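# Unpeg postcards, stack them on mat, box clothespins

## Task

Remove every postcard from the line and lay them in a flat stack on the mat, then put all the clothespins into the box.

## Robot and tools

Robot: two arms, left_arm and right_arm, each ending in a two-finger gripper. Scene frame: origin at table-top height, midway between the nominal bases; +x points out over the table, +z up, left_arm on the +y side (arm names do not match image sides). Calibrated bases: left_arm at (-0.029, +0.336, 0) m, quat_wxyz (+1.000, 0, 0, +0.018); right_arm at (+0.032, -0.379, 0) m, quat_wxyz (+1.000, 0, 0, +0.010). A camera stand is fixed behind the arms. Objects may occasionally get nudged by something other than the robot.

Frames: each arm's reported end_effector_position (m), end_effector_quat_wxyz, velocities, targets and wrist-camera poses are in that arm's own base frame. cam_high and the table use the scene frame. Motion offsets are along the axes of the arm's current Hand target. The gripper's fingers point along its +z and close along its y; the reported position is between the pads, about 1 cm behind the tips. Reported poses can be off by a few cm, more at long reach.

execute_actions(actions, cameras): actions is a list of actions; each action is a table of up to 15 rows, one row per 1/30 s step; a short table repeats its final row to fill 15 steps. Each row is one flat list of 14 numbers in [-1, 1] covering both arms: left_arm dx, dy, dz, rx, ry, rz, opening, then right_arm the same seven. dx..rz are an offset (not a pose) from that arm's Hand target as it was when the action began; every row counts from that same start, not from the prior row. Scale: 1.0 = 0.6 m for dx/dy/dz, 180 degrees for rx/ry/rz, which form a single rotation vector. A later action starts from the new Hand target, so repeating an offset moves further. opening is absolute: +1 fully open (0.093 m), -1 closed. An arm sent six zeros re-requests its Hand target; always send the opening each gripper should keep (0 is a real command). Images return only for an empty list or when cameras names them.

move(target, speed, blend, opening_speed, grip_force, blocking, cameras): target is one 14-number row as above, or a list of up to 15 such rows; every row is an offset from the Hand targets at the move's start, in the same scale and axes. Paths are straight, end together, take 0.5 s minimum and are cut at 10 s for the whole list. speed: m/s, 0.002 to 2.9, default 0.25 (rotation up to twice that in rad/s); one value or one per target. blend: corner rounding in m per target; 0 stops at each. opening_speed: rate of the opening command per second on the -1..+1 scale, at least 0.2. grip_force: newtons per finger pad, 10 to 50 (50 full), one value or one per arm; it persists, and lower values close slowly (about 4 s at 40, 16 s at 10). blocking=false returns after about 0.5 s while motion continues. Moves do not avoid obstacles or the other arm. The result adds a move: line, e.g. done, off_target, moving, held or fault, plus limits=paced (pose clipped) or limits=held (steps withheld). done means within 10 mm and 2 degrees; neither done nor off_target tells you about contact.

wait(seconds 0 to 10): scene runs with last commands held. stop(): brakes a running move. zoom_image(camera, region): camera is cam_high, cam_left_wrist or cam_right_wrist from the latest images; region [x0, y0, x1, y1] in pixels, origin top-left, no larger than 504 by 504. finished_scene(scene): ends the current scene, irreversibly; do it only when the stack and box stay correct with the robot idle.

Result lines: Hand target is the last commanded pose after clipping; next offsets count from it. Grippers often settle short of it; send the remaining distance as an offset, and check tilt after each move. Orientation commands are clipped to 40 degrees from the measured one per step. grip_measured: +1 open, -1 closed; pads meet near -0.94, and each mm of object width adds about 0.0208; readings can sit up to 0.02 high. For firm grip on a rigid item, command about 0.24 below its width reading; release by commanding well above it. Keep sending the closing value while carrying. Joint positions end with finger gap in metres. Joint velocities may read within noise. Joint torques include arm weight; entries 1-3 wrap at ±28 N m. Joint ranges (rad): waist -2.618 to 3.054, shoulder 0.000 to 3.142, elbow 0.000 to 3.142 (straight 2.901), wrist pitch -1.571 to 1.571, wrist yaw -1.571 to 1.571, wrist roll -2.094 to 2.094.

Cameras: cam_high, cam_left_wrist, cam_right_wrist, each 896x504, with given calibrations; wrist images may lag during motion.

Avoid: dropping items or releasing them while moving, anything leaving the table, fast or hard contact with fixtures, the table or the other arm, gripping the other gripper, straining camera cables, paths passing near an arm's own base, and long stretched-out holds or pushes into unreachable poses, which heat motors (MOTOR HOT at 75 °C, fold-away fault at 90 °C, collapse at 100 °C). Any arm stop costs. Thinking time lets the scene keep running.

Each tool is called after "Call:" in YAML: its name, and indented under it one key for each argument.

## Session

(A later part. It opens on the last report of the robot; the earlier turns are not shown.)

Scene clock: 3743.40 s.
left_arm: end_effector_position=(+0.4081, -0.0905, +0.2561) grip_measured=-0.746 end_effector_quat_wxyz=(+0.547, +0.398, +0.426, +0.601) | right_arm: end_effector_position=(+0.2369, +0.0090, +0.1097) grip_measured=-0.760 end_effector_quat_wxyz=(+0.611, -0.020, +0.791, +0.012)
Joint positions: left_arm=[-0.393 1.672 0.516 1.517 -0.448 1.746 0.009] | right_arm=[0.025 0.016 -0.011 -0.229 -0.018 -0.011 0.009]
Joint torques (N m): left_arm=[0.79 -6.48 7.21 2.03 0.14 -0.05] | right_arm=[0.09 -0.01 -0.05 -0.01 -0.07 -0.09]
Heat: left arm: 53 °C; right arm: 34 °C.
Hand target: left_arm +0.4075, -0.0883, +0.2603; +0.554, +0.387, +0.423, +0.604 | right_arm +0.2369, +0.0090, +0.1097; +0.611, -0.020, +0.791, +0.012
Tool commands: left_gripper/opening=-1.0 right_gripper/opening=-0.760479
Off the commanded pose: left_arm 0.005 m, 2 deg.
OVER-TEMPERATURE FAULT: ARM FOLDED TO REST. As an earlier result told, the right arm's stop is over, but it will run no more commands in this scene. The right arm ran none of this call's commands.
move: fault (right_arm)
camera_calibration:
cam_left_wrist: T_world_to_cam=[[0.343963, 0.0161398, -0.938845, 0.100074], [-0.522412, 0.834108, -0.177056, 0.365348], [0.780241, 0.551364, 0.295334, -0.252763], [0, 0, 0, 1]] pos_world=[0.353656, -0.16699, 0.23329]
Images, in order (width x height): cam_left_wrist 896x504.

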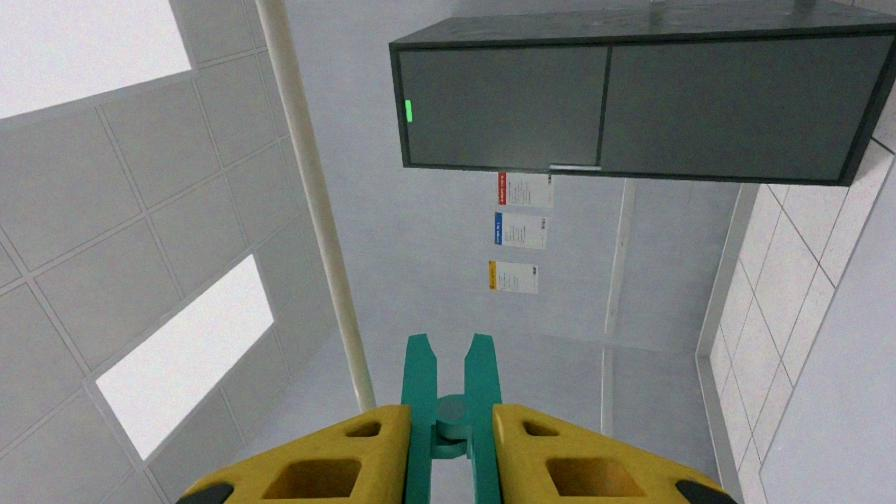

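Call:
move:
  target:
    - [-0.0203,0.0302,-0.1822,0,0,0,-1,0,0,0,0,0,0,-0.76]
    - [-0.0517,-0.0687,-0.4457,0.5377,0.1859,-0.24,-1,0,0,0,0,0,0,-0.76]
  speed: [0.12,0.3]
  blend: [0.02,0]
  cameras: ["cam_left_wrist","cam_high"]

Scene clock: 3768.03 s.
left_arm: end_effector_position=(+0.1723, -0.1382, +0.1254) grip_measured=-0.754 end_effector_quat_wxyz=(+0.123, +0.332, +0.934, -0.039) | right_arm: end_effector_position=(+0.2369, +0.0090, +0.1097) grip_measured=-0.760 end_effector_quat_wxyz=(+0.611, -0.020, +0.791, +0.012)
Joint positions: left_arm=[-0.683 1.127 0.917 -1.102 -0.009 0 0.009] | right_arm=[0.025 0.016 -0.011 -0.229 -0.018 -0.011 0.009]
Joint torques (N m): left_arm=[0.94 -2.4 10.67 0.68 0.13 0.08] | right_arm=[0.03 -0.1 0.08 0.01 -0.01 -0.12]
Heat: left arm: 54 °C; right arm: 34 °C.
Hand target: left_arm +0.1740, -0.1399, +0.1300; +0.124, +0.331, +0.934, -0.044 | right_arm +0.2369, +0.0090, +0.1097; +0.611, -0.020, +0.791, +0.012
Tool commands: left_gripper/opening=-1.0 right_gripper/opening=-0.760479
Off the commanded pose: left_arm 0.005 m, 1 deg.
OVER-TEMPERATURE FAULT: ARM FOLDED TO REST. As an earlier result told, the right arm's stop is over, but it will run no more commands in this scene. The right arm ran none of this call's commands.
move: fault (right_arm)
camera_calibration:
cam_left_wrist: T_world_to_cam=[[-0.604962, -0.795753, -0.0282378, -0.00363131], [-0.775843, 0.581105, 0.245733, 0.214526], [-0.179134, 0.170568, -0.968926, 0.267282], [0, 0, 0, 1]] pos_world=[0.212121, -0.173141, 0.206158]
Images, in order (width x height): cam_high 896x504, cam_left_wrist 896x504.

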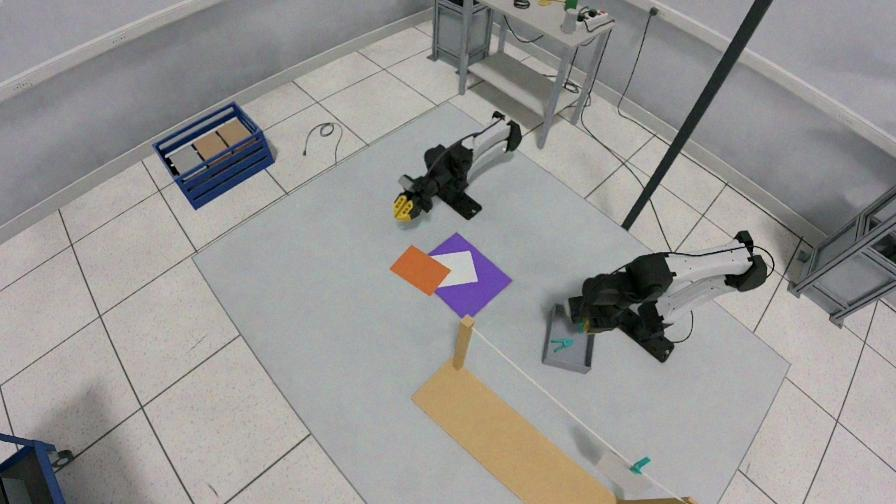

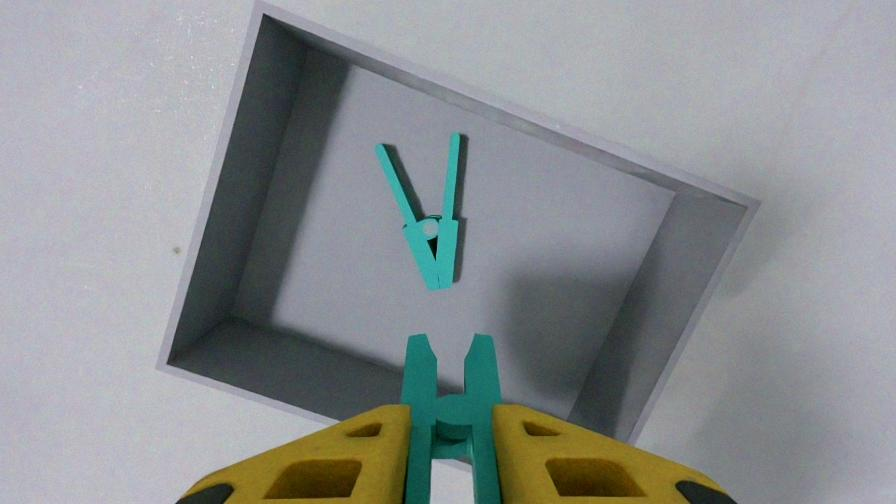

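Call:
move:
  target:
    - [0,-0.0583,0,0,0,0,-1,0,0,0,0,0,0,-0.76]
    - [0.0215,-0.0583,0.0807,0,0,0,-1,0,0,0,0,0,0,-0.76]
    - [0.0215,-0.0583,0.0807,0,0,0,0.1,0,0,0,0,0,0,-0.76]
    - [-0.02,-0.05,-0.06,0,0,0,0.1,0,0,0,0,0,0,-0.76]
  speed: [0.1,0.08,0.08,0.1]
  blend: [0.01,0,0,0]
  opening_speed: 1.0
  cameras: ["cam_left_wrist","cam_high"]

Scene clock: 3798.93 s.
left_arm: end_effector_position=(+0.1537, -0.1643, +0.1623) grip_measured=+0.099 end_effector_quat_wxyz=(+0.120, +0.330, +0.935, -0.045) | right_arm: end_effector_position=(+0.2369, +0.0090, +0.1097) grip_measured=-0.760 end_effector_quat_wxyz=(+0.611, -0.020, +0.791, +0.012)
Joint positions: left_arm=[-0.847 1.163 1.086 -1.241 -0.038 -0.165 0.05] | right_arm=[0.025 0.016 -0.011 -0.229 -0.018 -0.011 0.009]
Joint torques (N m): left_arm=[0.94 -2.63 10.88 0.67 -0.03 0.14] | right_arm=[0.09 -0.01 -0.02 -0.02 -0.03 -0.11]
Heat: left arm: 56 °C; right arm: 34 °C.
Hand target: left_arm +0.1569, -0.1646, +0.1680; +0.124, +0.331, +0.934, -0.044 | right_arm +0.2369, +0.0090, +0.1097; +0.611, -0.020, +0.791, +0.012
Tool commands: left_gripper/opening=+0.1 right_gripper/opening=-0.760479
Off the commanded pose: left_arm 0.006 m, 0 deg.
OVER-TEMPERATURE FAULT: ARM FOLDED TO REST. As an earlier result told, the right arm's stop is over, but it will run no more commands in this scene. The right arm ran none of this call's commands.
move: fault (right_arm)
camera_calibration:
cam_left_wrist: T_world_to_cam=[[-0.603064, -0.797557, -0.0146851, -0.0374031], [-0.774701, 0.581195, 0.2491, 0.20544], [-0.190137, 0.1616, -0.968366, 0.304343], [0, 0, 0, 1]] pos_world=[0.194465, -0.198414, 0.242991]
Images, in order (width x height): cam_high 896x504, cam_left_wrist 896x504.

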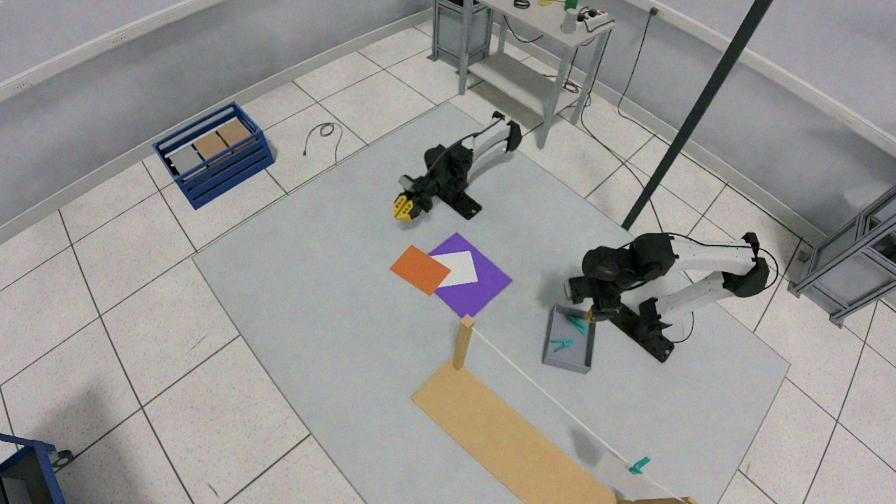

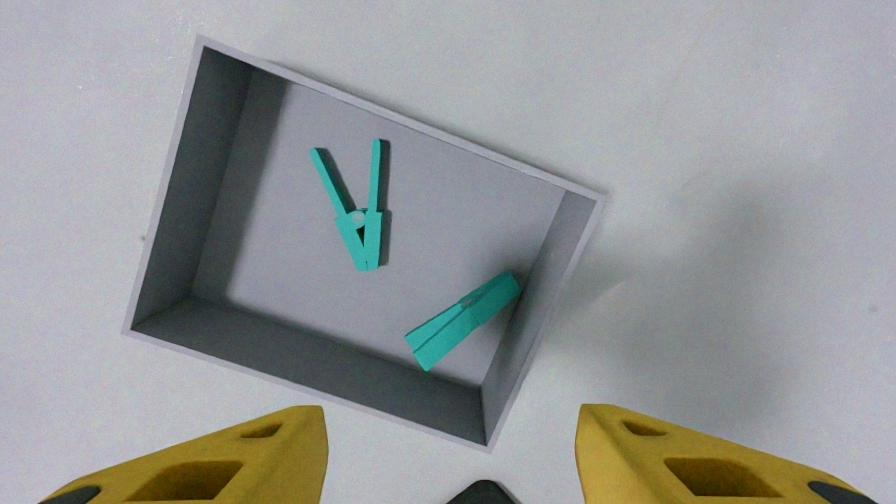

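Call:
move:
  target: [0.1067,0.4407,-0.2098,-0.1865,-0.3312,-0.1765,0.4,0,0,0,0,0,0,-0.76]
  speed: 0.25
  cameras: ["cam_left_wrist","cam_high"]

Call:
zoom_image:
  camera: "cam_high"
  region: [560, 420, 740, 504]

Scene clock: 3820.93 s.
left_arm: end_effector_position=(+0.2491, +0.1006, +0.2795) grip_measured=+0.399 end_effector_quat_wxyz=(+0.631, -0.028, +0.775, +0.038) | right_arm: end_effector_position=(+0.2369, +0.0090, +0.1097) grip_measured=-0.760 end_effector_quat_wxyz=(+0.611, -0.020, +0.791, +0.012)
Joint positions: left_arm=[0.784 0.618 0.642 -0.284 0.67 0.187 0.064] | right_arm=[0.025 0.016 -0.011 -0.229 -0.018 -0.011 0.009]
Joint torques (N m): left_arm=[0.5 0.57 7.75 1.86 0.26 -0.12] | right_arm=[0.03 -0.16 -0.01 0 0 -0.11]
Heat: left arm: 57 °C; right arm: 34 °C.
Hand target: left_arm +0.2498, +0.1004, +0.2728; +0.628, -0.034, +0.777, +0.028 | right_arm +0.2369, +0.0090, +0.1097; +0.611, -0.020, +0.791, +0.012
Tool commands: left_gripper/opening=+0.4 right_gripper/opening=-0.760479
Off the commanded pose: left_arm 0.007 m, 1 deg.
OVER-TEMPERATURE FAULT: ARM FOLDED TO REST. As an earlier result told, the right arm's stop is over, but it will run no more commands in this scene. The right arm ran none of this call's commands.
move: fault (right_arm)
camera_calibration:
cam_left_wrist: T_world_to_cam=[[0.12313, -0.99238, -0.00453986, 0.0690039], [-0.647719, -0.0768983, -0.757989, 0.412306], [0.751864, 0.0962717, -0.652252, 0.07671], [0, 0, 0, 1]] pos_world=[0.200886, 0.0927988, 0.362871]
Images, in order (width x height): cam_high 896x504, cam_left_wrist 896x504.

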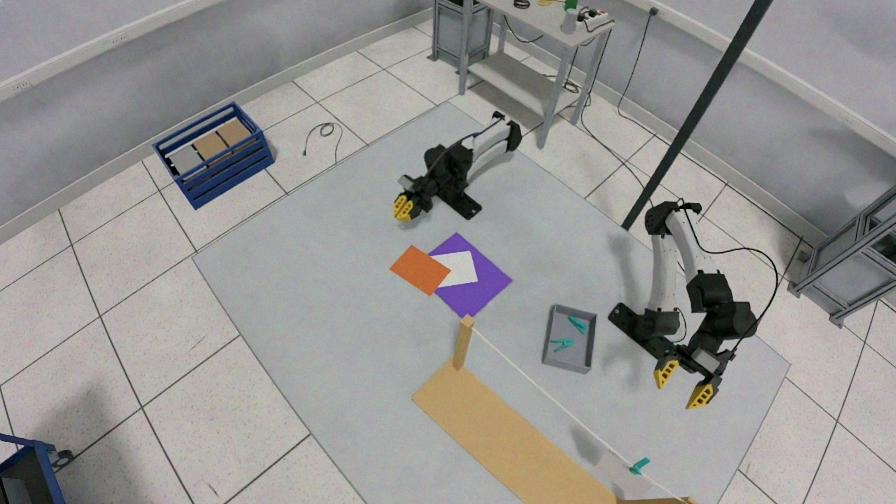

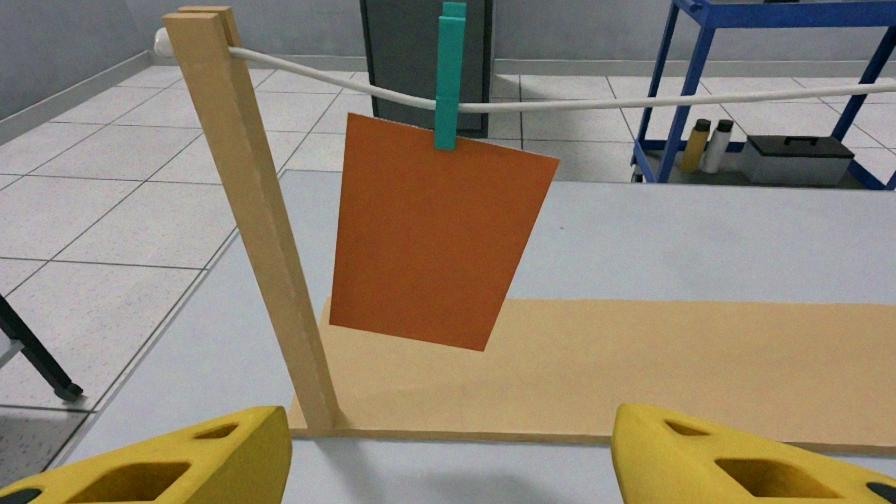

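Scaled by 2.800 from the camera's 896x504 image, which has a finer 1280x720 frame.

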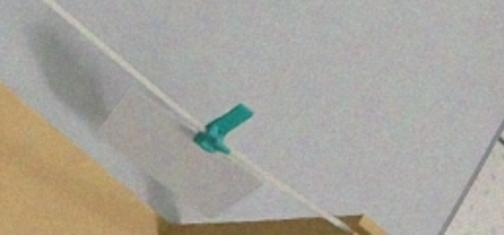

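Call:
move:
  target: [0.2597,-0.9998,0.0,0.3246,0.1855,0.1952,-0.9,0,0,0,0,0,0,-0.76]
  speed: 0.3
  cameras: ["cam_left_wrist","cam_high"]

Scene clock: 3871.90 s.
left_arm: end_effector_position=(+0.2703, -0.4940, +0.1186) grip_measured=-0.899 end_effector_quat_wxyz=(+0.294, +0.476, +0.810, -0.173) | right_arm: end_effector_position=(+0.2369, +0.0090, +0.1097) grip_measured=-0.760 end_effector_quat_wxyz=(+0.611, -0.020, +0.791, +0.012)
Joint positions: left_arm=[-1.072 2.119 1.742 -0.497 -0.005 -0.007 0.002] | right_arm=[0.025 0.016 -0.011 -0.229 -0.018 -0.011 0.009]
Joint torques (N m): left_arm=[0.01 -12.48 12.6 1.34 0.14 0.17] | right_arm=[0.01 -0.14 -0.03 0.01 -0.03 -0.1]
Heat: left arm: 55 °C; right arm: 34 °C.
Hand target: left_arm +0.2701, -0.5000, +0.1201; +0.294, +0.484, +0.805, -0.176 | right_arm +0.2369, +0.0090, +0.1097; +0.611, -0.020, +0.791, +0.012
Tool commands: left_gripper/opening=-0.9 right_gripper/opening=-0.760479
Off the commanded pose: left_arm 0.006 m, 1 deg.
OVER-TEMPERATURE FAULT: ARM FOLDED TO REST. As an earlier result told, the right arm's stop is over, but it will run no more commands in this scene. The right arm ran none of this call's commands.
move: fault (right_arm)
camera_calibration:
cam_left_wrist: T_world_to_cam=[[-0.855813, -0.517268, -0.00427654, -0.025168], [-0.507363, 0.840979, -0.187985, 0.60622], [0.100835, -0.15871, -0.982163, 0.102255], [0, 0, 0, 1]] pos_world=[0.275723, -0.506608, 0.214284]
Images, in order (width x height): cam_high 896x504, cam_left_wrist 896x504.

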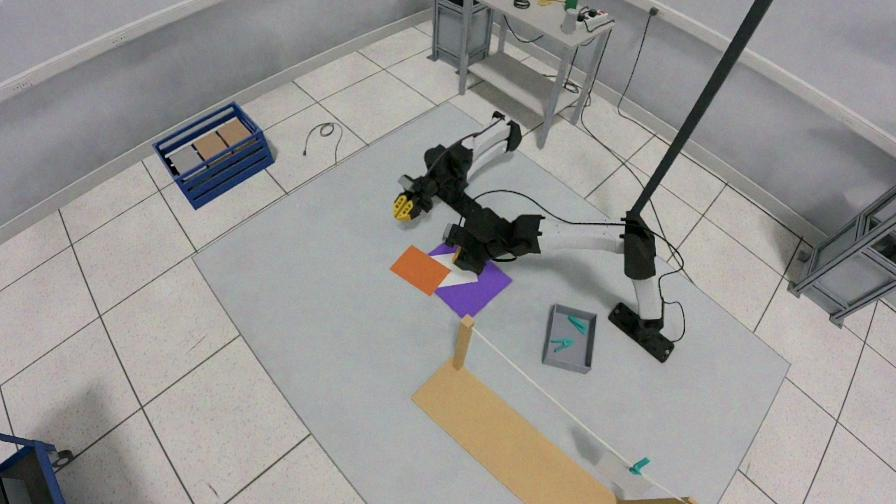

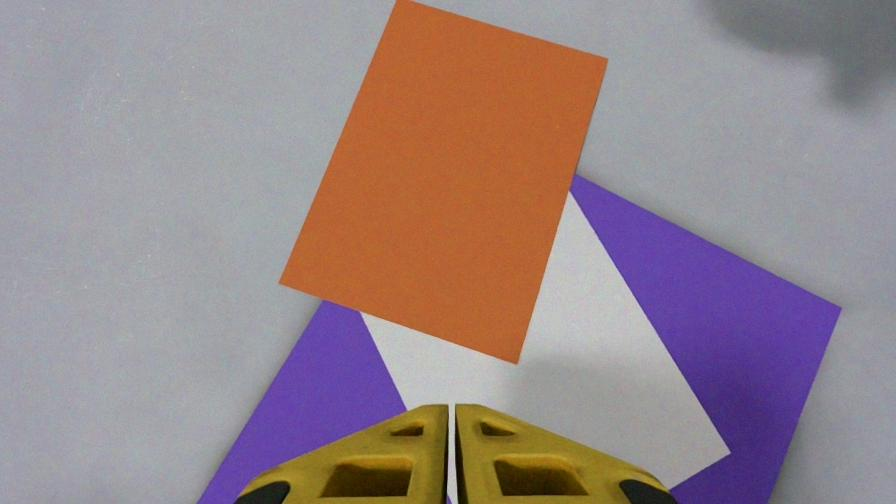

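Call:
move:
  target: [-0.051,0.0103,0.1735,0,0,0,-1,0,0,0,0,0,0,-0.76]
  speed: 0.15
  cameras: ["cam_left_wrist"]

Scene clock: 3907.00 s.
left_arm: end_effector_position=(+0.3137, -0.5760, +0.0620) grip_measured=-0.973 end_effector_quat_wxyz=(+0.295, +0.480, +0.807, -0.176) | right_arm: end_effector_position=(+0.2369, +0.0090, +0.1097) grip_measured=-0.760 end_effector_quat_wxyz=(+0.611, -0.020, +0.791, +0.012)
Joint positions: left_arm=[-1.072 2.608 2.366 -0.628 0.001 0.001 0] | right_arm=[0.025 0.016 -0.011 -0.229 -0.018 -0.011 0.009]
Joint torques (N m): left_arm=[0.99 -16.02 12.57 1.35 0.14 0.17] | right_arm=[0.1 0.1 -0.03 0.01 -0.01 -0.11]
Heat: left arm: 59 °C; right arm: 34 °C.
Hand target: left_arm +0.3179, -0.5768, +0.0599; +0.293, +0.484, +0.805, -0.176 | right_arm +0.2369, +0.0090, +0.1097; +0.611, -0.020, +0.791, +0.012
Tool commands: left_gripper/opening=-1.0 right_gripper/opening=-0.760479
Off the commanded pose: left_arm 0.005 m, 1 deg.
OVER-TEMPERATURE FAULT: ARM FOLDED TO REST. As an earlier result told, the right arm's stop is over, but it will run no more commands in this scene. The right arm ran none of this call's commands.
move: fault (right_arm)
camera_calibration:
cam_left_wrist: T_world_to_cam=[[-0.860917, -0.50873, -0.00401038, -0.0241214], [-0.498639, 0.845351, -0.19168, 0.686628], [0.100903, -0.163021, -0.981449, 0.0266555], [0, 0, 0, 1]] pos_world=[0.318923, -0.588367, 0.157677]
Images, in order (width x height): cam_left_wrist 896x504.

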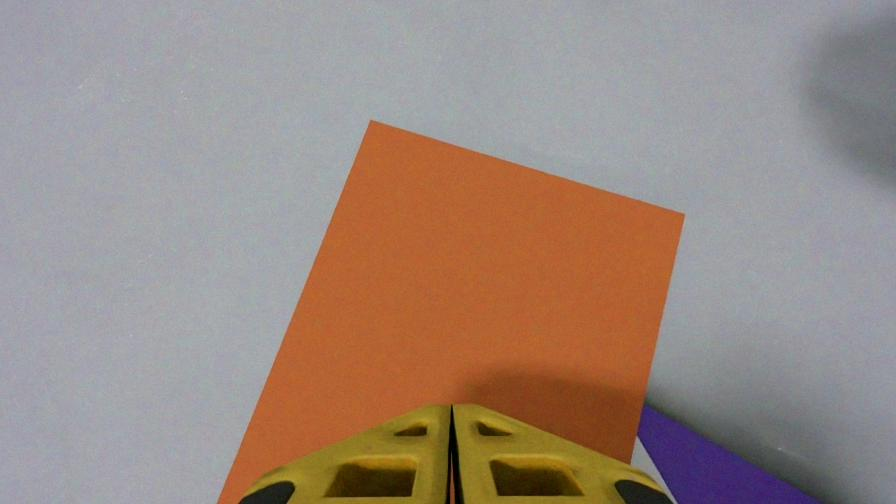

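Call:
move:
  target: [0.0376,0.0,0.0446,0,0,0,-1,0,0,0,0,0,0,-0.76]
  speed: 0.04
  cameras: ["cam_left_wrist"]

Scene clock: 3914.57 s.
left_arm: end_effector_position=(+0.3162, -0.5806, +0.0426) grip_measured=-0.973 end_effector_quat_wxyz=(+0.304, +0.478, +0.804, -0.181) | right_arm: end_effector_position=(+0.2369, +0.0090, +0.1097) grip_measured=-0.760 end_effector_quat_wxyz=(+0.611, -0.020, +0.791, +0.012)
Joint positions: left_arm=[-1.072 2.623 2.302 -0.527 0.002 0.001 0] | right_arm=[0.025 0.016 -0.011 -0.229 -0.018 -0.011 0.009]
Joint torques (N m): left_arm=[0.99 -16.21 8.02 1.58 0.14 0.17] | right_arm=[0.16 -0.06 0.02 -0.01 -0.04 -0.11]
Heat: left arm: 61 °C; right arm: 34 °C.
Hand target: left_arm +0.3179, -0.5768, +0.0252; +0.294, +0.484, +0.805, -0.176 | right_arm +0.2369, +0.0090, +0.1097; +0.611, -0.020, +0.791, +0.012
Tool commands: left_gripper/opening=-1.0 right_gripper/opening=-0.760479
Off the commanded pose: left_arm 0.018 m, 2 deg.
OVER-TEMPERATURE FAULT: ARM FOLDED TO REST. As an earlier result told, the right arm's stop is over, but it will run no more commands in this scene. The right arm ran none of this call's commands.
move: fault (right_arm), off_target (left_arm)
camera_calibration:
cam_left_wrist: T_world_to_cam=[[-0.861004, -0.50859, -0.00291414, -0.0244548], [-0.496304, 0.841429, -0.213729, 0.685942], [0.111152, -0.182575, -0.976889, -0.00818921], [0, 0, 0, 1]] pos_world=[0.32029, -0.591104, 0.138534]
Images, in order (width x height): cam_left_wrist 896x504.

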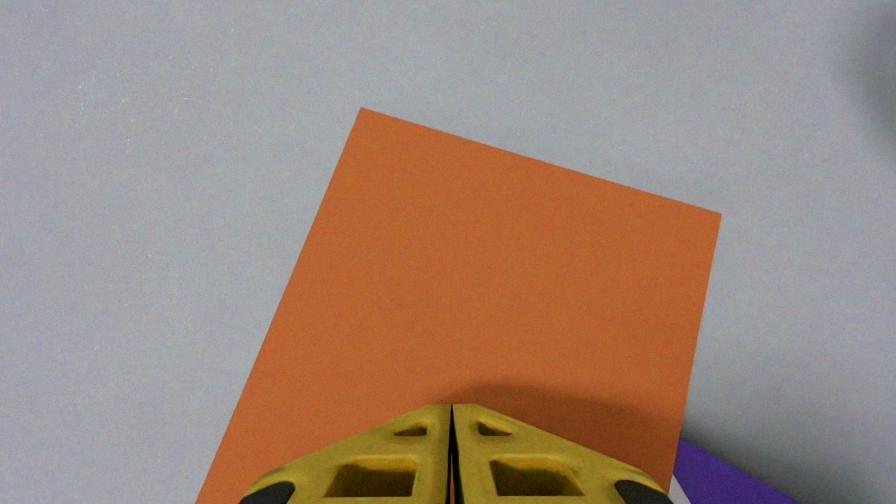

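Call:
move:
  target: [0.0708,-0.0357,-0.0597,0,0,0,-1,0,0,0,0,0,0,-0.76]
  speed: 0.05
  cameras: ["cam_left_wrist"]

Scene clock: 3925.13 s.
left_arm: end_effector_position=(+0.2776, -0.5410, +0.0195) grip_measured=-0.973 end_effector_quat_wxyz=(+0.294, +0.488, +0.802, -0.177) | right_arm: end_effector_position=(+0.2369, +0.0090, +0.1097) grip_measured=-0.760 end_effector_quat_wxyz=(+0.611, -0.020, +0.791, +0.012)
Joint positions: left_arm=[-1.098 2.402 1.811 -0.28 -0.006 -0.003 0] | right_arm=[0.025 0.016 -0.011 -0.229 -0.018 -0.011 0.009]
Joint torques (N m): left_arm=[-0.42 -19.07 6.84 1.41 -0.07 -0.12] | right_arm=[0.16 -0.03 -0.12 0 -0.03 -0.14]
Heat: left arm: 60 °C; right arm: 34 °C.
Hand target: left_arm +0.2729, -0.5378, +0.0251; +0.293, +0.484, +0.805, -0.176 | right_arm +0.2369, +0.0090, +0.1097; +0.611, -0.020, +0.791, +0.012
Tool commands: left_gripper/opening=-1.0 right_gripper/opening=-0.760479
Off the commanded pose: left_arm 0.008 m, 1 deg.
OVER-TEMPERATURE FAULT: ARM FOLDED TO REST. As an earlier result told, the right arm's stop is over, but it will run no more commands in this scene. The right arm ran none of this call's commands.
move: fault (right_arm)
camera_calibration:
cam_left_wrist: T_world_to_cam=[[-0.87046, -0.492188, -0.00718193, -0.0260393], [-0.481936, 0.855117, -0.191082, 0.631515], [0.100189, -0.162868, -0.981548, -0.00541302], [0, 0, 0, 1]] pos_world=[0.282226, -0.553717, 0.115171]
Images, in order (width x height): cam_left_wrist 896x504.

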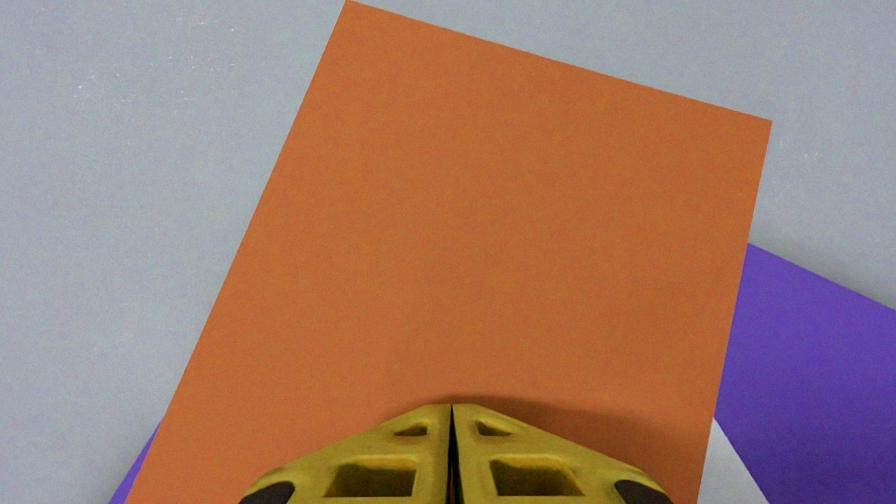

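Call:
move:
  target: [0.0664,-0.0142,-0.0559,0,0,0,-1,0,0,0,0,0,0,-0.76]
  speed: 0.05
  cameras: ["cam_left_wrist","cam_high"]

Call:
zoom_image:
  camera: "cam_high"
  region: [370, 200, 570, 350]

Scene clock: 3947.97 s.
left_arm: end_effector_position=(+0.2449, -0.4987, +0.0190) grip_measured=-0.973 end_effector_quat_wxyz=(+0.291, +0.489, +0.803, -0.176) | right_arm: end_effector_position=(+0.2369, +0.0090, +0.1097) grip_measured=-0.760 end_effector_quat_wxyz=(+0.611, -0.020, +0.791, +0.012)
Joint positions: left_arm=[-1.12 2.214 1.481 -0.144 -0.019 -0.02 0] | right_arm=[0.025 0.016 -0.011 -0.229 -0.018 -0.011 0.009]
Joint torques (N m): left_arm=[-0.42 -17.16 6.64 1.43 -0.08 -0.11] | right_arm=[0.05 -0.02 0.08 0.01 -0.03 -0.11]
Heat: left arm: 68 °C; right arm: 33 °C.
Hand target: left_arm +0.2410, -0.4957, +0.0250; +0.293, +0.484, +0.805, -0.176 | right_arm +0.2369, +0.0090, +0.1097; +0.611, -0.020, +0.791, +0.012
Tool commands: left_gripper/opening=-1.0 right_gripper/opening=-0.760479
Off the commanded pose: left_arm 0.008 m, 1 deg.
OVER-TEMPERATURE FAULT: ARM FOLDED TO REST. As an earlier result told, the right arm's stop is over, but it will run no more commands in this scene. The right arm ran none of this call's commands.
move: fault (right_arm)
camera_calibration:
cam_left_wrist: T_world_to_cam=[[-0.870665, -0.491828, -0.00694952, -0.0334138], [-0.482244, 0.856309, -0.184867, 0.579952], [0.0968737, -0.157606, -0.982739, 0.00773554], [0, 0, 0, 1]] pos_world=[0.249837, -0.511833, 0.114584]
Images, in order (width x height): cam_high 896x504, cam_left_wrist 896x504.

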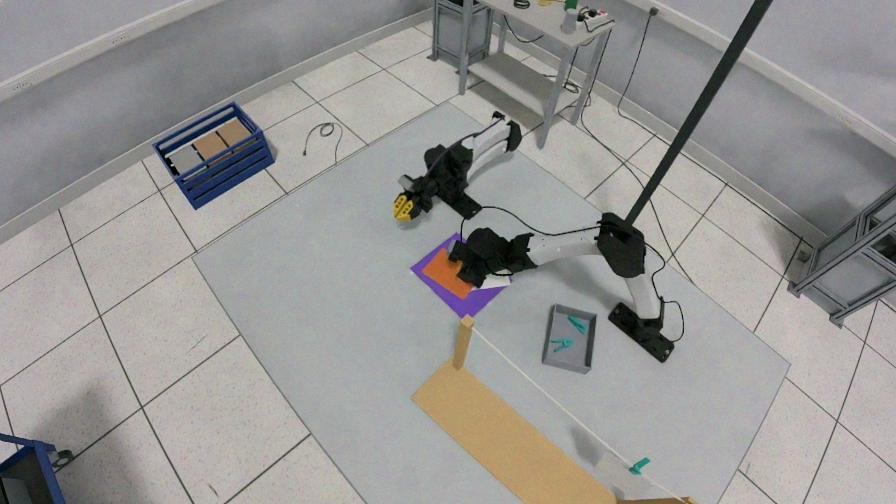

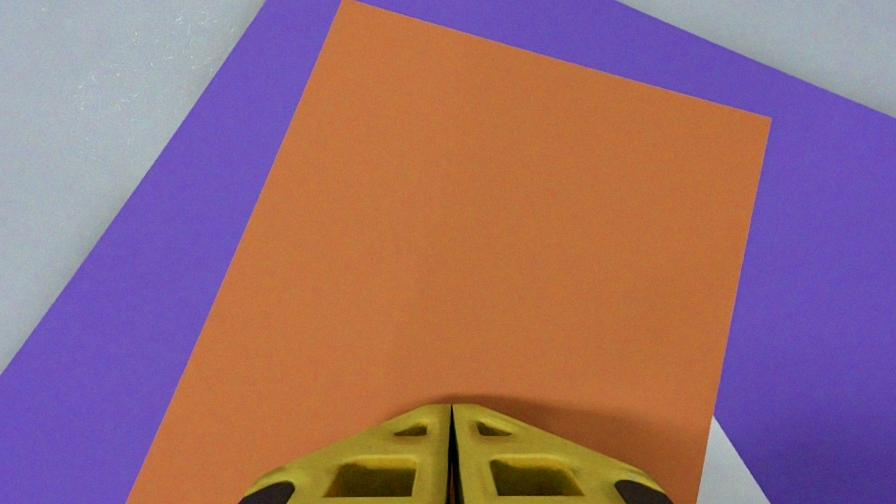

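Scaled by 2.520 from the camera's 896x504 image, which has a finer 1280x720 frame.

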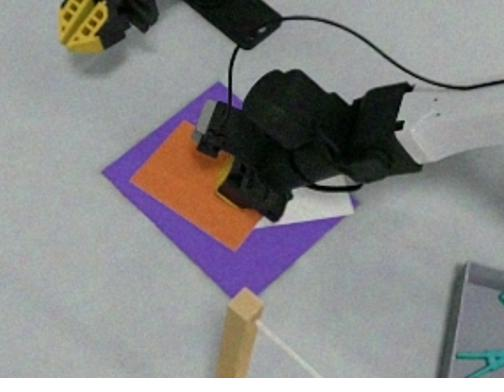

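Call:
move:
  target: [-0.0966,0.0,-0.1147,0,0,0,-1,0,0,0,0,0,0,-0.76]
  speed: 0.1
  cameras: ["cam_left_wrist"]

Scene clock: 3965.13 s.
left_arm: end_effector_position=(+0.2410, -0.4905, +0.0920) grip_measured=-0.973 end_effector_quat_wxyz=(+0.277, +0.492, +0.809, -0.166) | right_arm: end_effector_position=(+0.2369, +0.0090, +0.1097) grip_measured=-0.760 end_effector_quat_wxyz=(+0.611, -0.020, +0.791, +0.012)
Joint positions: left_arm=[-1.12 2.098 1.628 -0.443 -0.02 -0.02 0] | right_arm=[0.025 0.016 -0.011 -0.229 -0.018 -0.011 0.009]
Joint torques (N m): left_arm=[-0.43 -16.65 11.89 1.31 -0.08 -0.11] | right_arm=[0.16 0.06 -0.13 -0.05 -0.05 -0.11]
Heat: left arm: 65 °C; right arm: 33 °C.
Hand target: left_arm +0.2410, -0.4959, +0.1151; +0.293, +0.484, +0.805, -0.176 | right_arm +0.2369, +0.0090, +0.1097; +0.611, -0.020, +0.791, +0.012
Tool commands: left_gripper/opening=-1.0 right_gripper/opening=-0.760479
Off the commanded pose: left_arm 0.024 m, 2 deg.
OVER-TEMPERATURE FAULT: ARM FOLDED TO REST. As an earlier result told, the right arm's stop is over, but it will run no more commands in this scene. The right arm ran none of this call's commands.
move: fault (right_arm), off_target (left_arm)
camera_calibration:
cam_left_wrist: T_world_to_cam=[[-0.870529, -0.492028, -0.00938443, -0.0321794], [-0.485377, 0.861596, -0.148534, 0.584601], [0.0811682, -0.124748, -0.988863, 0.101649], [0, 0, 0, 1]] pos_world=[0.247488, -0.506842, 0.187048]
Images, in order (width x height): cam_left_wrist 896x504.

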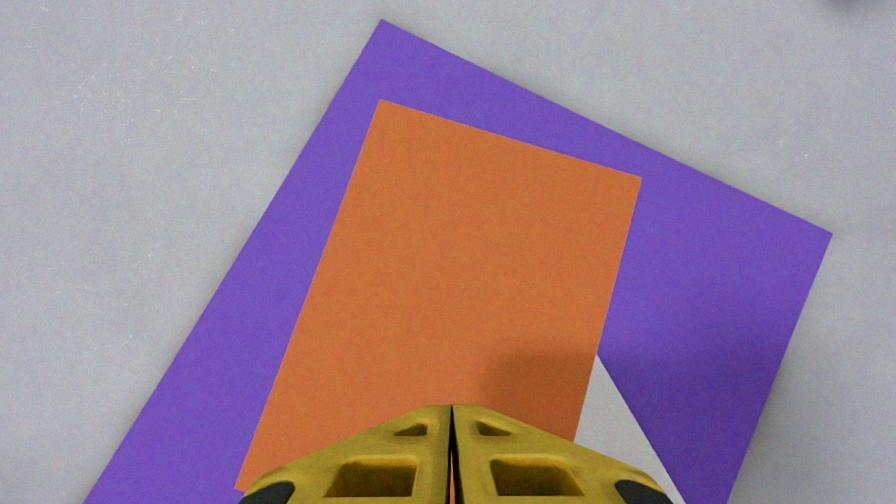

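Call:
move:
  target: [0.0557,-0.011,-0.1775,0,0,0,-1,0,0,0,0,0,0,-0.76]
  speed: 0.15
  cameras: ["cam_left_wrist","cam_high"]

Call:
zoom_image:
  camera: "cam_high"
  region: [370, 200, 570, 350]

Scene clock: 3973.80 s.
left_arm: end_effector_position=(+0.1950, -0.4224, +0.1785) grip_measured=-0.973 end_effector_quat_wxyz=(+0.299, +0.487, +0.800, -0.182) | right_arm: end_effector_position=(+0.2369, +0.0090, +0.1097) grip_measured=-0.760 end_effector_quat_wxyz=(+0.611, -0.020, +0.791, +0.012)
Joint positions: left_arm=[-1.152 1.702 1.408 -0.563 -0.039 -0.043 0] | right_arm=[0.025 0.016 -0.011 -0.229 -0.018 -0.011 0.009]
Joint torques (N m): left_arm=[-0.35 -11.71 7.43 1.37 -0.11 -0.11] | right_arm=[0.03 -0.09 -0.09 -0.01 -0.02 -0.1]
Heat: left arm: 67 °C; right arm: 33 °C.
Hand target: left_arm +0.1909, -0.4159, +0.1752; +0.293, +0.484, +0.805, -0.176 | right_arm +0.2369, +0.0090, +0.1097; +0.611, -0.020, +0.791, +0.012
Tool commands: left_gripper/opening=-1.0 right_gripper/opening=-0.760479
Off the commanded pose: left_arm 0.008 m, 1 deg.
OVER-TEMPERATURE FAULT: ARM FOLDED TO REST. As an earlier result told, the right arm's stop is over, but it will run no more commands in this scene. The right arm ran none of this call's commands.
move: fault (right_arm)
camera_calibration:
cam_left_wrist: T_world_to_cam=[[-0.871295, -0.490735, -0.00483395, -0.0379185], [-0.479427, 0.85324, -0.205262, 0.521843], [0.104854, -0.176526, -0.978695, 0.171061], [0, 0, 0, 1]] pos_world=[0.199211, -0.433669, 0.274347]
Images, in order (width x height): cam_high 896x504, cam_left_wrist 896x504.

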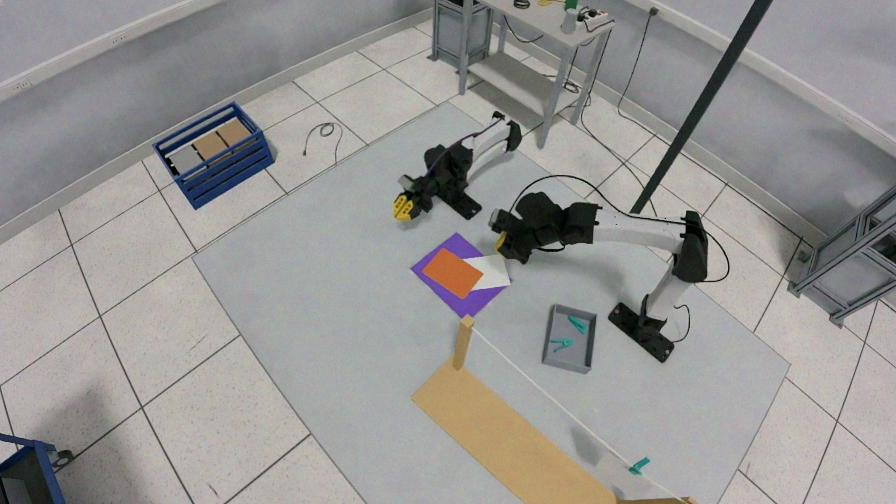

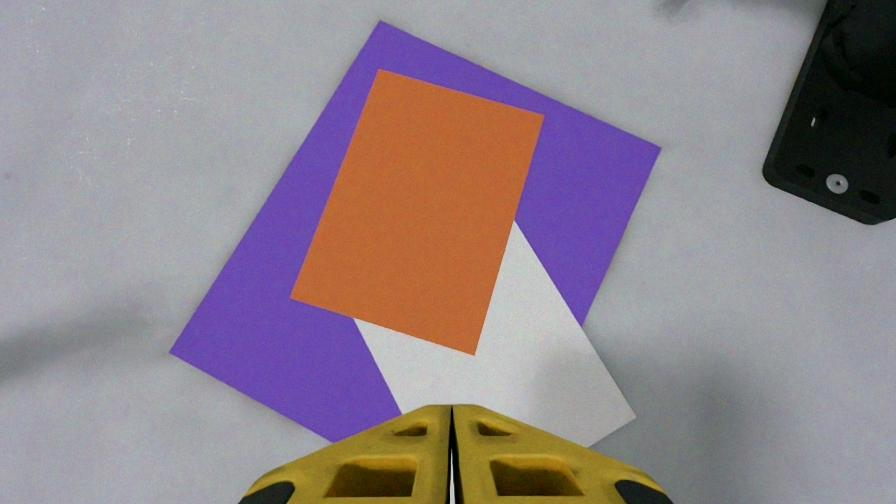

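Scaled by 2.520 from the camera's 896x504 image, which has a finer 1280x720 frame.

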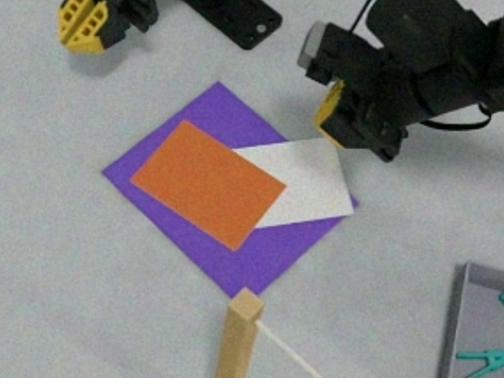

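Call:
move:
  target:
    - [0.1253,-0.0723,0.1452,0,0,0,-1,0,0,0,0,0,0,-0.76]
    - [0.1735,-0.0723,0.2025,0,0,0,-1,0,0,0,0,0,0,-0.76]
  speed: [0.15,0.04]
  cameras: ["cam_left_wrist"]

Scene clock: 4015.20 s.
left_arm: end_effector_position=(+0.1536, -0.4385, +0.0240) grip_measured=-0.973 end_effector_quat_wxyz=(+0.297, +0.488, +0.800, -0.182) | right_arm: end_effector_position=(+0.2369, +0.0090, +0.1097) grip_measured=-0.760 end_effector_quat_wxyz=(+0.611, -0.020, +0.791, +0.012)
Joint positions: left_arm=[-1.276 1.913 1.014 0.033 -0.117 -0.138 0] | right_arm=[0.025 0.016 -0.011 -0.229 -0.018 -0.011 0.009]
Joint torques (N m): left_arm=[-0.23 -9.7 6.65 1.58 -0.15 -0.11] | right_arm=[0.12 -0.18 -0.01 -0.03 -0.05 -0.11]
Heat: left arm: 57 °C; right arm: 33 °C.
Hand target: left_arm +0.1519, -0.4348, +0.0151; +0.293, +0.484, +0.805, -0.176 | right_arm +0.2369, +0.0090, +0.1097; +0.611, -0.020, +0.791, +0.012
Tool commands: left_gripper/opening=-1.0 right_gripper/opening=-0.760479
Off the commanded pose: left_arm 0.010 m, 1 deg.
OVER-TEMPERATURE FAULT: ARM FOLDED TO REST. As an earlier result told, the right arm's stop is over, but it will run no more commands in this scene. The right arm ran none of this call's commands.
move: fault (right_arm)
camera_calibration:
cam_left_wrist: T_world_to_cam=[[-0.871909, -0.48966, -0.00278173, -0.0822183], [-0.478994, 0.854068, -0.202812, 0.484283], [0.101685, -0.175502, -0.979214, 0.0222292], [0, 0, 0, 1]] pos_world=[0.158021, -0.449969, 0.119757]
Images, in order (width x height): cam_left_wrist 896x504.

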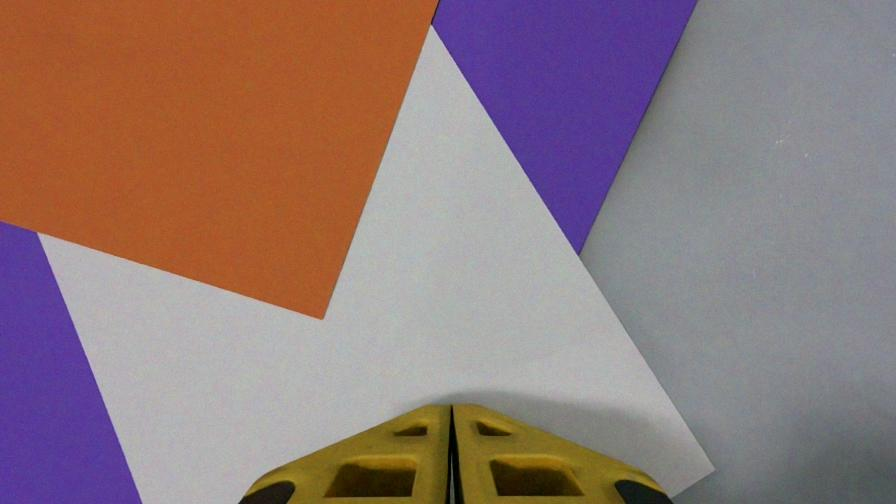

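Call:
move:
  target: [-0.0865,0.0531,0.0729,0,0,0,-1,0,0,0,0,0,0,-0.76]
  speed: 0.05
  cameras: ["cam_left_wrist"]

Scene clock: 4028.20 s.
left_arm: end_effector_position=(+0.2091, -0.4781, +0.0188) grip_measured=-0.973 end_effector_quat_wxyz=(+0.300, +0.478, +0.806, -0.180) | right_arm: end_effector_position=(+0.2369, +0.0090, +0.1097) grip_measured=-0.760 end_effector_quat_wxyz=(+0.611, -0.020, +0.791, +0.012)
Joint positions: left_arm=[-1.18 2.1 1.275 -0.033 -0.068 -0.084 0] | right_arm=[0.025 0.016 -0.011 -0.229 -0.018 -0.011 0.009]
Joint torques (N m): left_arm=[0.92 -11.19 10.85 1.28 0.1 0.17] | right_arm=[0.23 0.06 -0.01 -0.02 -0.04 -0.09]
Heat: left arm: 56 °C; right arm: 33 °C.
Hand target: left_arm +0.2120, -0.4798, +0.0151; +0.293, +0.484, +0.805, -0.176 | right_arm +0.2369, +0.0090, +0.1097; +0.611, -0.020, +0.791, +0.012
Tool commands: left_gripper/opening=-1.0 right_gripper/opening=-0.760479
Off the commanded pose: left_arm 0.005 m, 1 deg.
OVER-TEMPERATURE FAULT: ARM FOLDED TO REST. As an earlier result told, the right arm's stop is over, but it will run no more commands in this scene. The right arm ran none of this call's commands.
move: fault (right_arm)
camera_calibration:
cam_left_wrist: T_world_to_cam=[[-0.860539, -0.509384, -0.000681847, -0.0650487], [-0.498442, 0.842328, -0.205036, 0.54222], [0.105016, -0.176101, -0.978754, 0.00360386], [0, 0, 0, 1]] pos_world=[0.21391, -0.489227, 0.114657]
Images, in order (width x height): cam_left_wrist 896x504.

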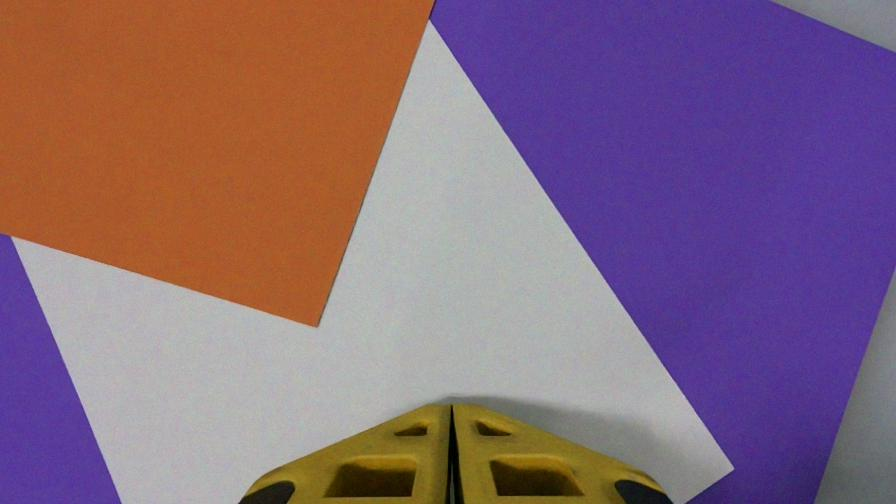

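Call:
move:
  target:
    - [-0.0536,0,-0.0637,0,0,0,-1,0,0,0,0,0,0,-0.76]
    - [-0.2112,0.1168,0.0692,0,0,0,-1,0,0,0,0,0,0,-0.76]
    - [-0.1628,0.1168,0.1265,0,0,0,-1,0,0,0,0,0,0,-0.76]
    - [-0.1248,0.0943,0.0943,0,0,0,-1,0,0,0,0,0,0,-0.76]
    - [-0.1785,0.0943,0.0305,0,0,0,-1,0,0,0,0,0,0,-0.76]
  speed: [0.1,0.15,0.05,0.04,0.1]
  cameras: ["cam_left_wrist","cam_high"]

Call:
zoom_image:
  camera: "cam_high"
  region: [370, 200, 570, 350]

Scene clock: 4080.00 s.
left_arm: end_effector_position=(+0.3061, -0.5290, +0.0429) grip_measured=-0.973 end_effector_quat_wxyz=(+0.275, +0.487, +0.812, -0.166) | right_arm: end_effector_position=(+0.2369, +0.0090, +0.1097) grip_measured=-0.760 end_effector_quat_wxyz=(+0.611, -0.020, +0.791, +0.012)
Joint positions: left_arm=[-1.039 2.415 1.961 -0.463 0.028 0.032 0] | right_arm=[0.025 0.016 -0.011 -0.229 -0.018 -0.011 0.009]
Joint torques (N m): left_arm=[-0.5 -19.84 11.84 1.29 0 -0.01] | right_arm=[-0.01 -0.03 0.12 0 -0.02 -0.11]
Heat: left arm: 59 °C; right arm: 33 °C.
Hand target: left_arm +0.3058, -0.5362, +0.0700; +0.293, +0.484, +0.805, -0.176 | right_arm +0.2369, +0.0090, +0.1097; +0.611, -0.020, +0.791, +0.012
Tool commands: left_gripper/opening=-1.0 right_gripper/opening=-0.760479
Off the commanded pose: left_arm 0.028 m, 3 deg.
OVER-TEMPERATURE FAULT: ARM FOLDED TO REST. As an earlier result told, the right arm's stop is over, but it will run no more commands in this scene. The right arm ran none of this call's commands.
move: fault (right_arm), off_target (left_arm)
camera_calibration:
cam_left_wrist: T_world_to_cam=[[-0.865024, -0.501718, -0.00348447, -0.00199092], [-0.495974, 0.856129, -0.145098, 0.642256], [0.0757813, -0.123785, -0.989411, 0.0450621], [0, 0, 0, 1]] pos_world=[0.313405, -0.545275, 0.137768]
Images, in order (width x height): cam_high 896x504, cam_left_wrist 896x504.

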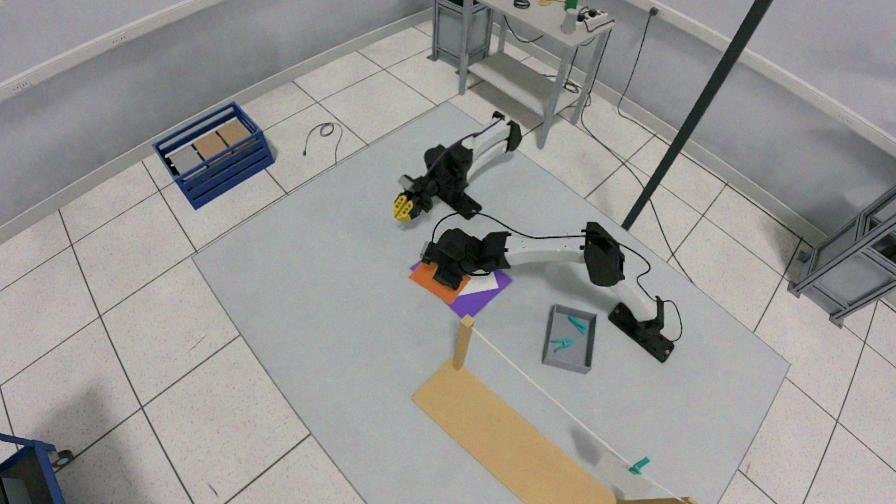

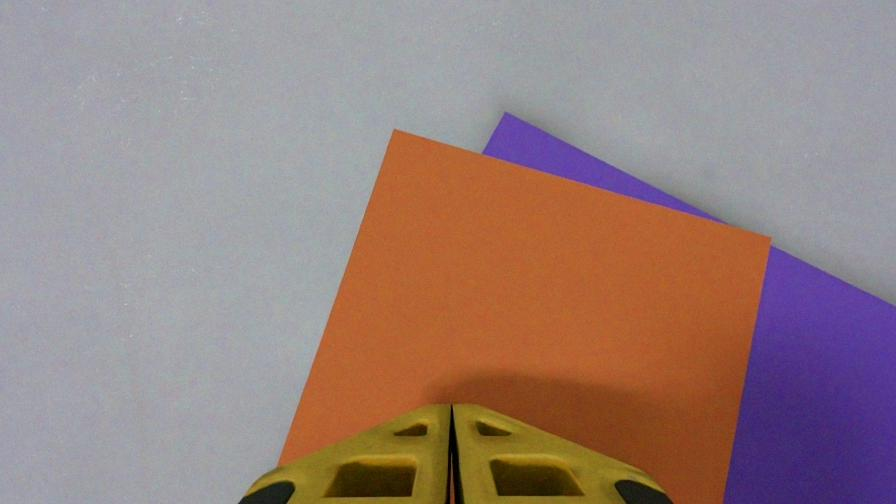

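Scaled by 2.520 from the camera's 896x504 image, which has a finer 1280x720 frame.

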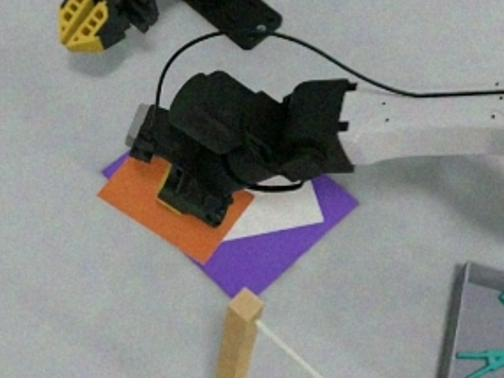

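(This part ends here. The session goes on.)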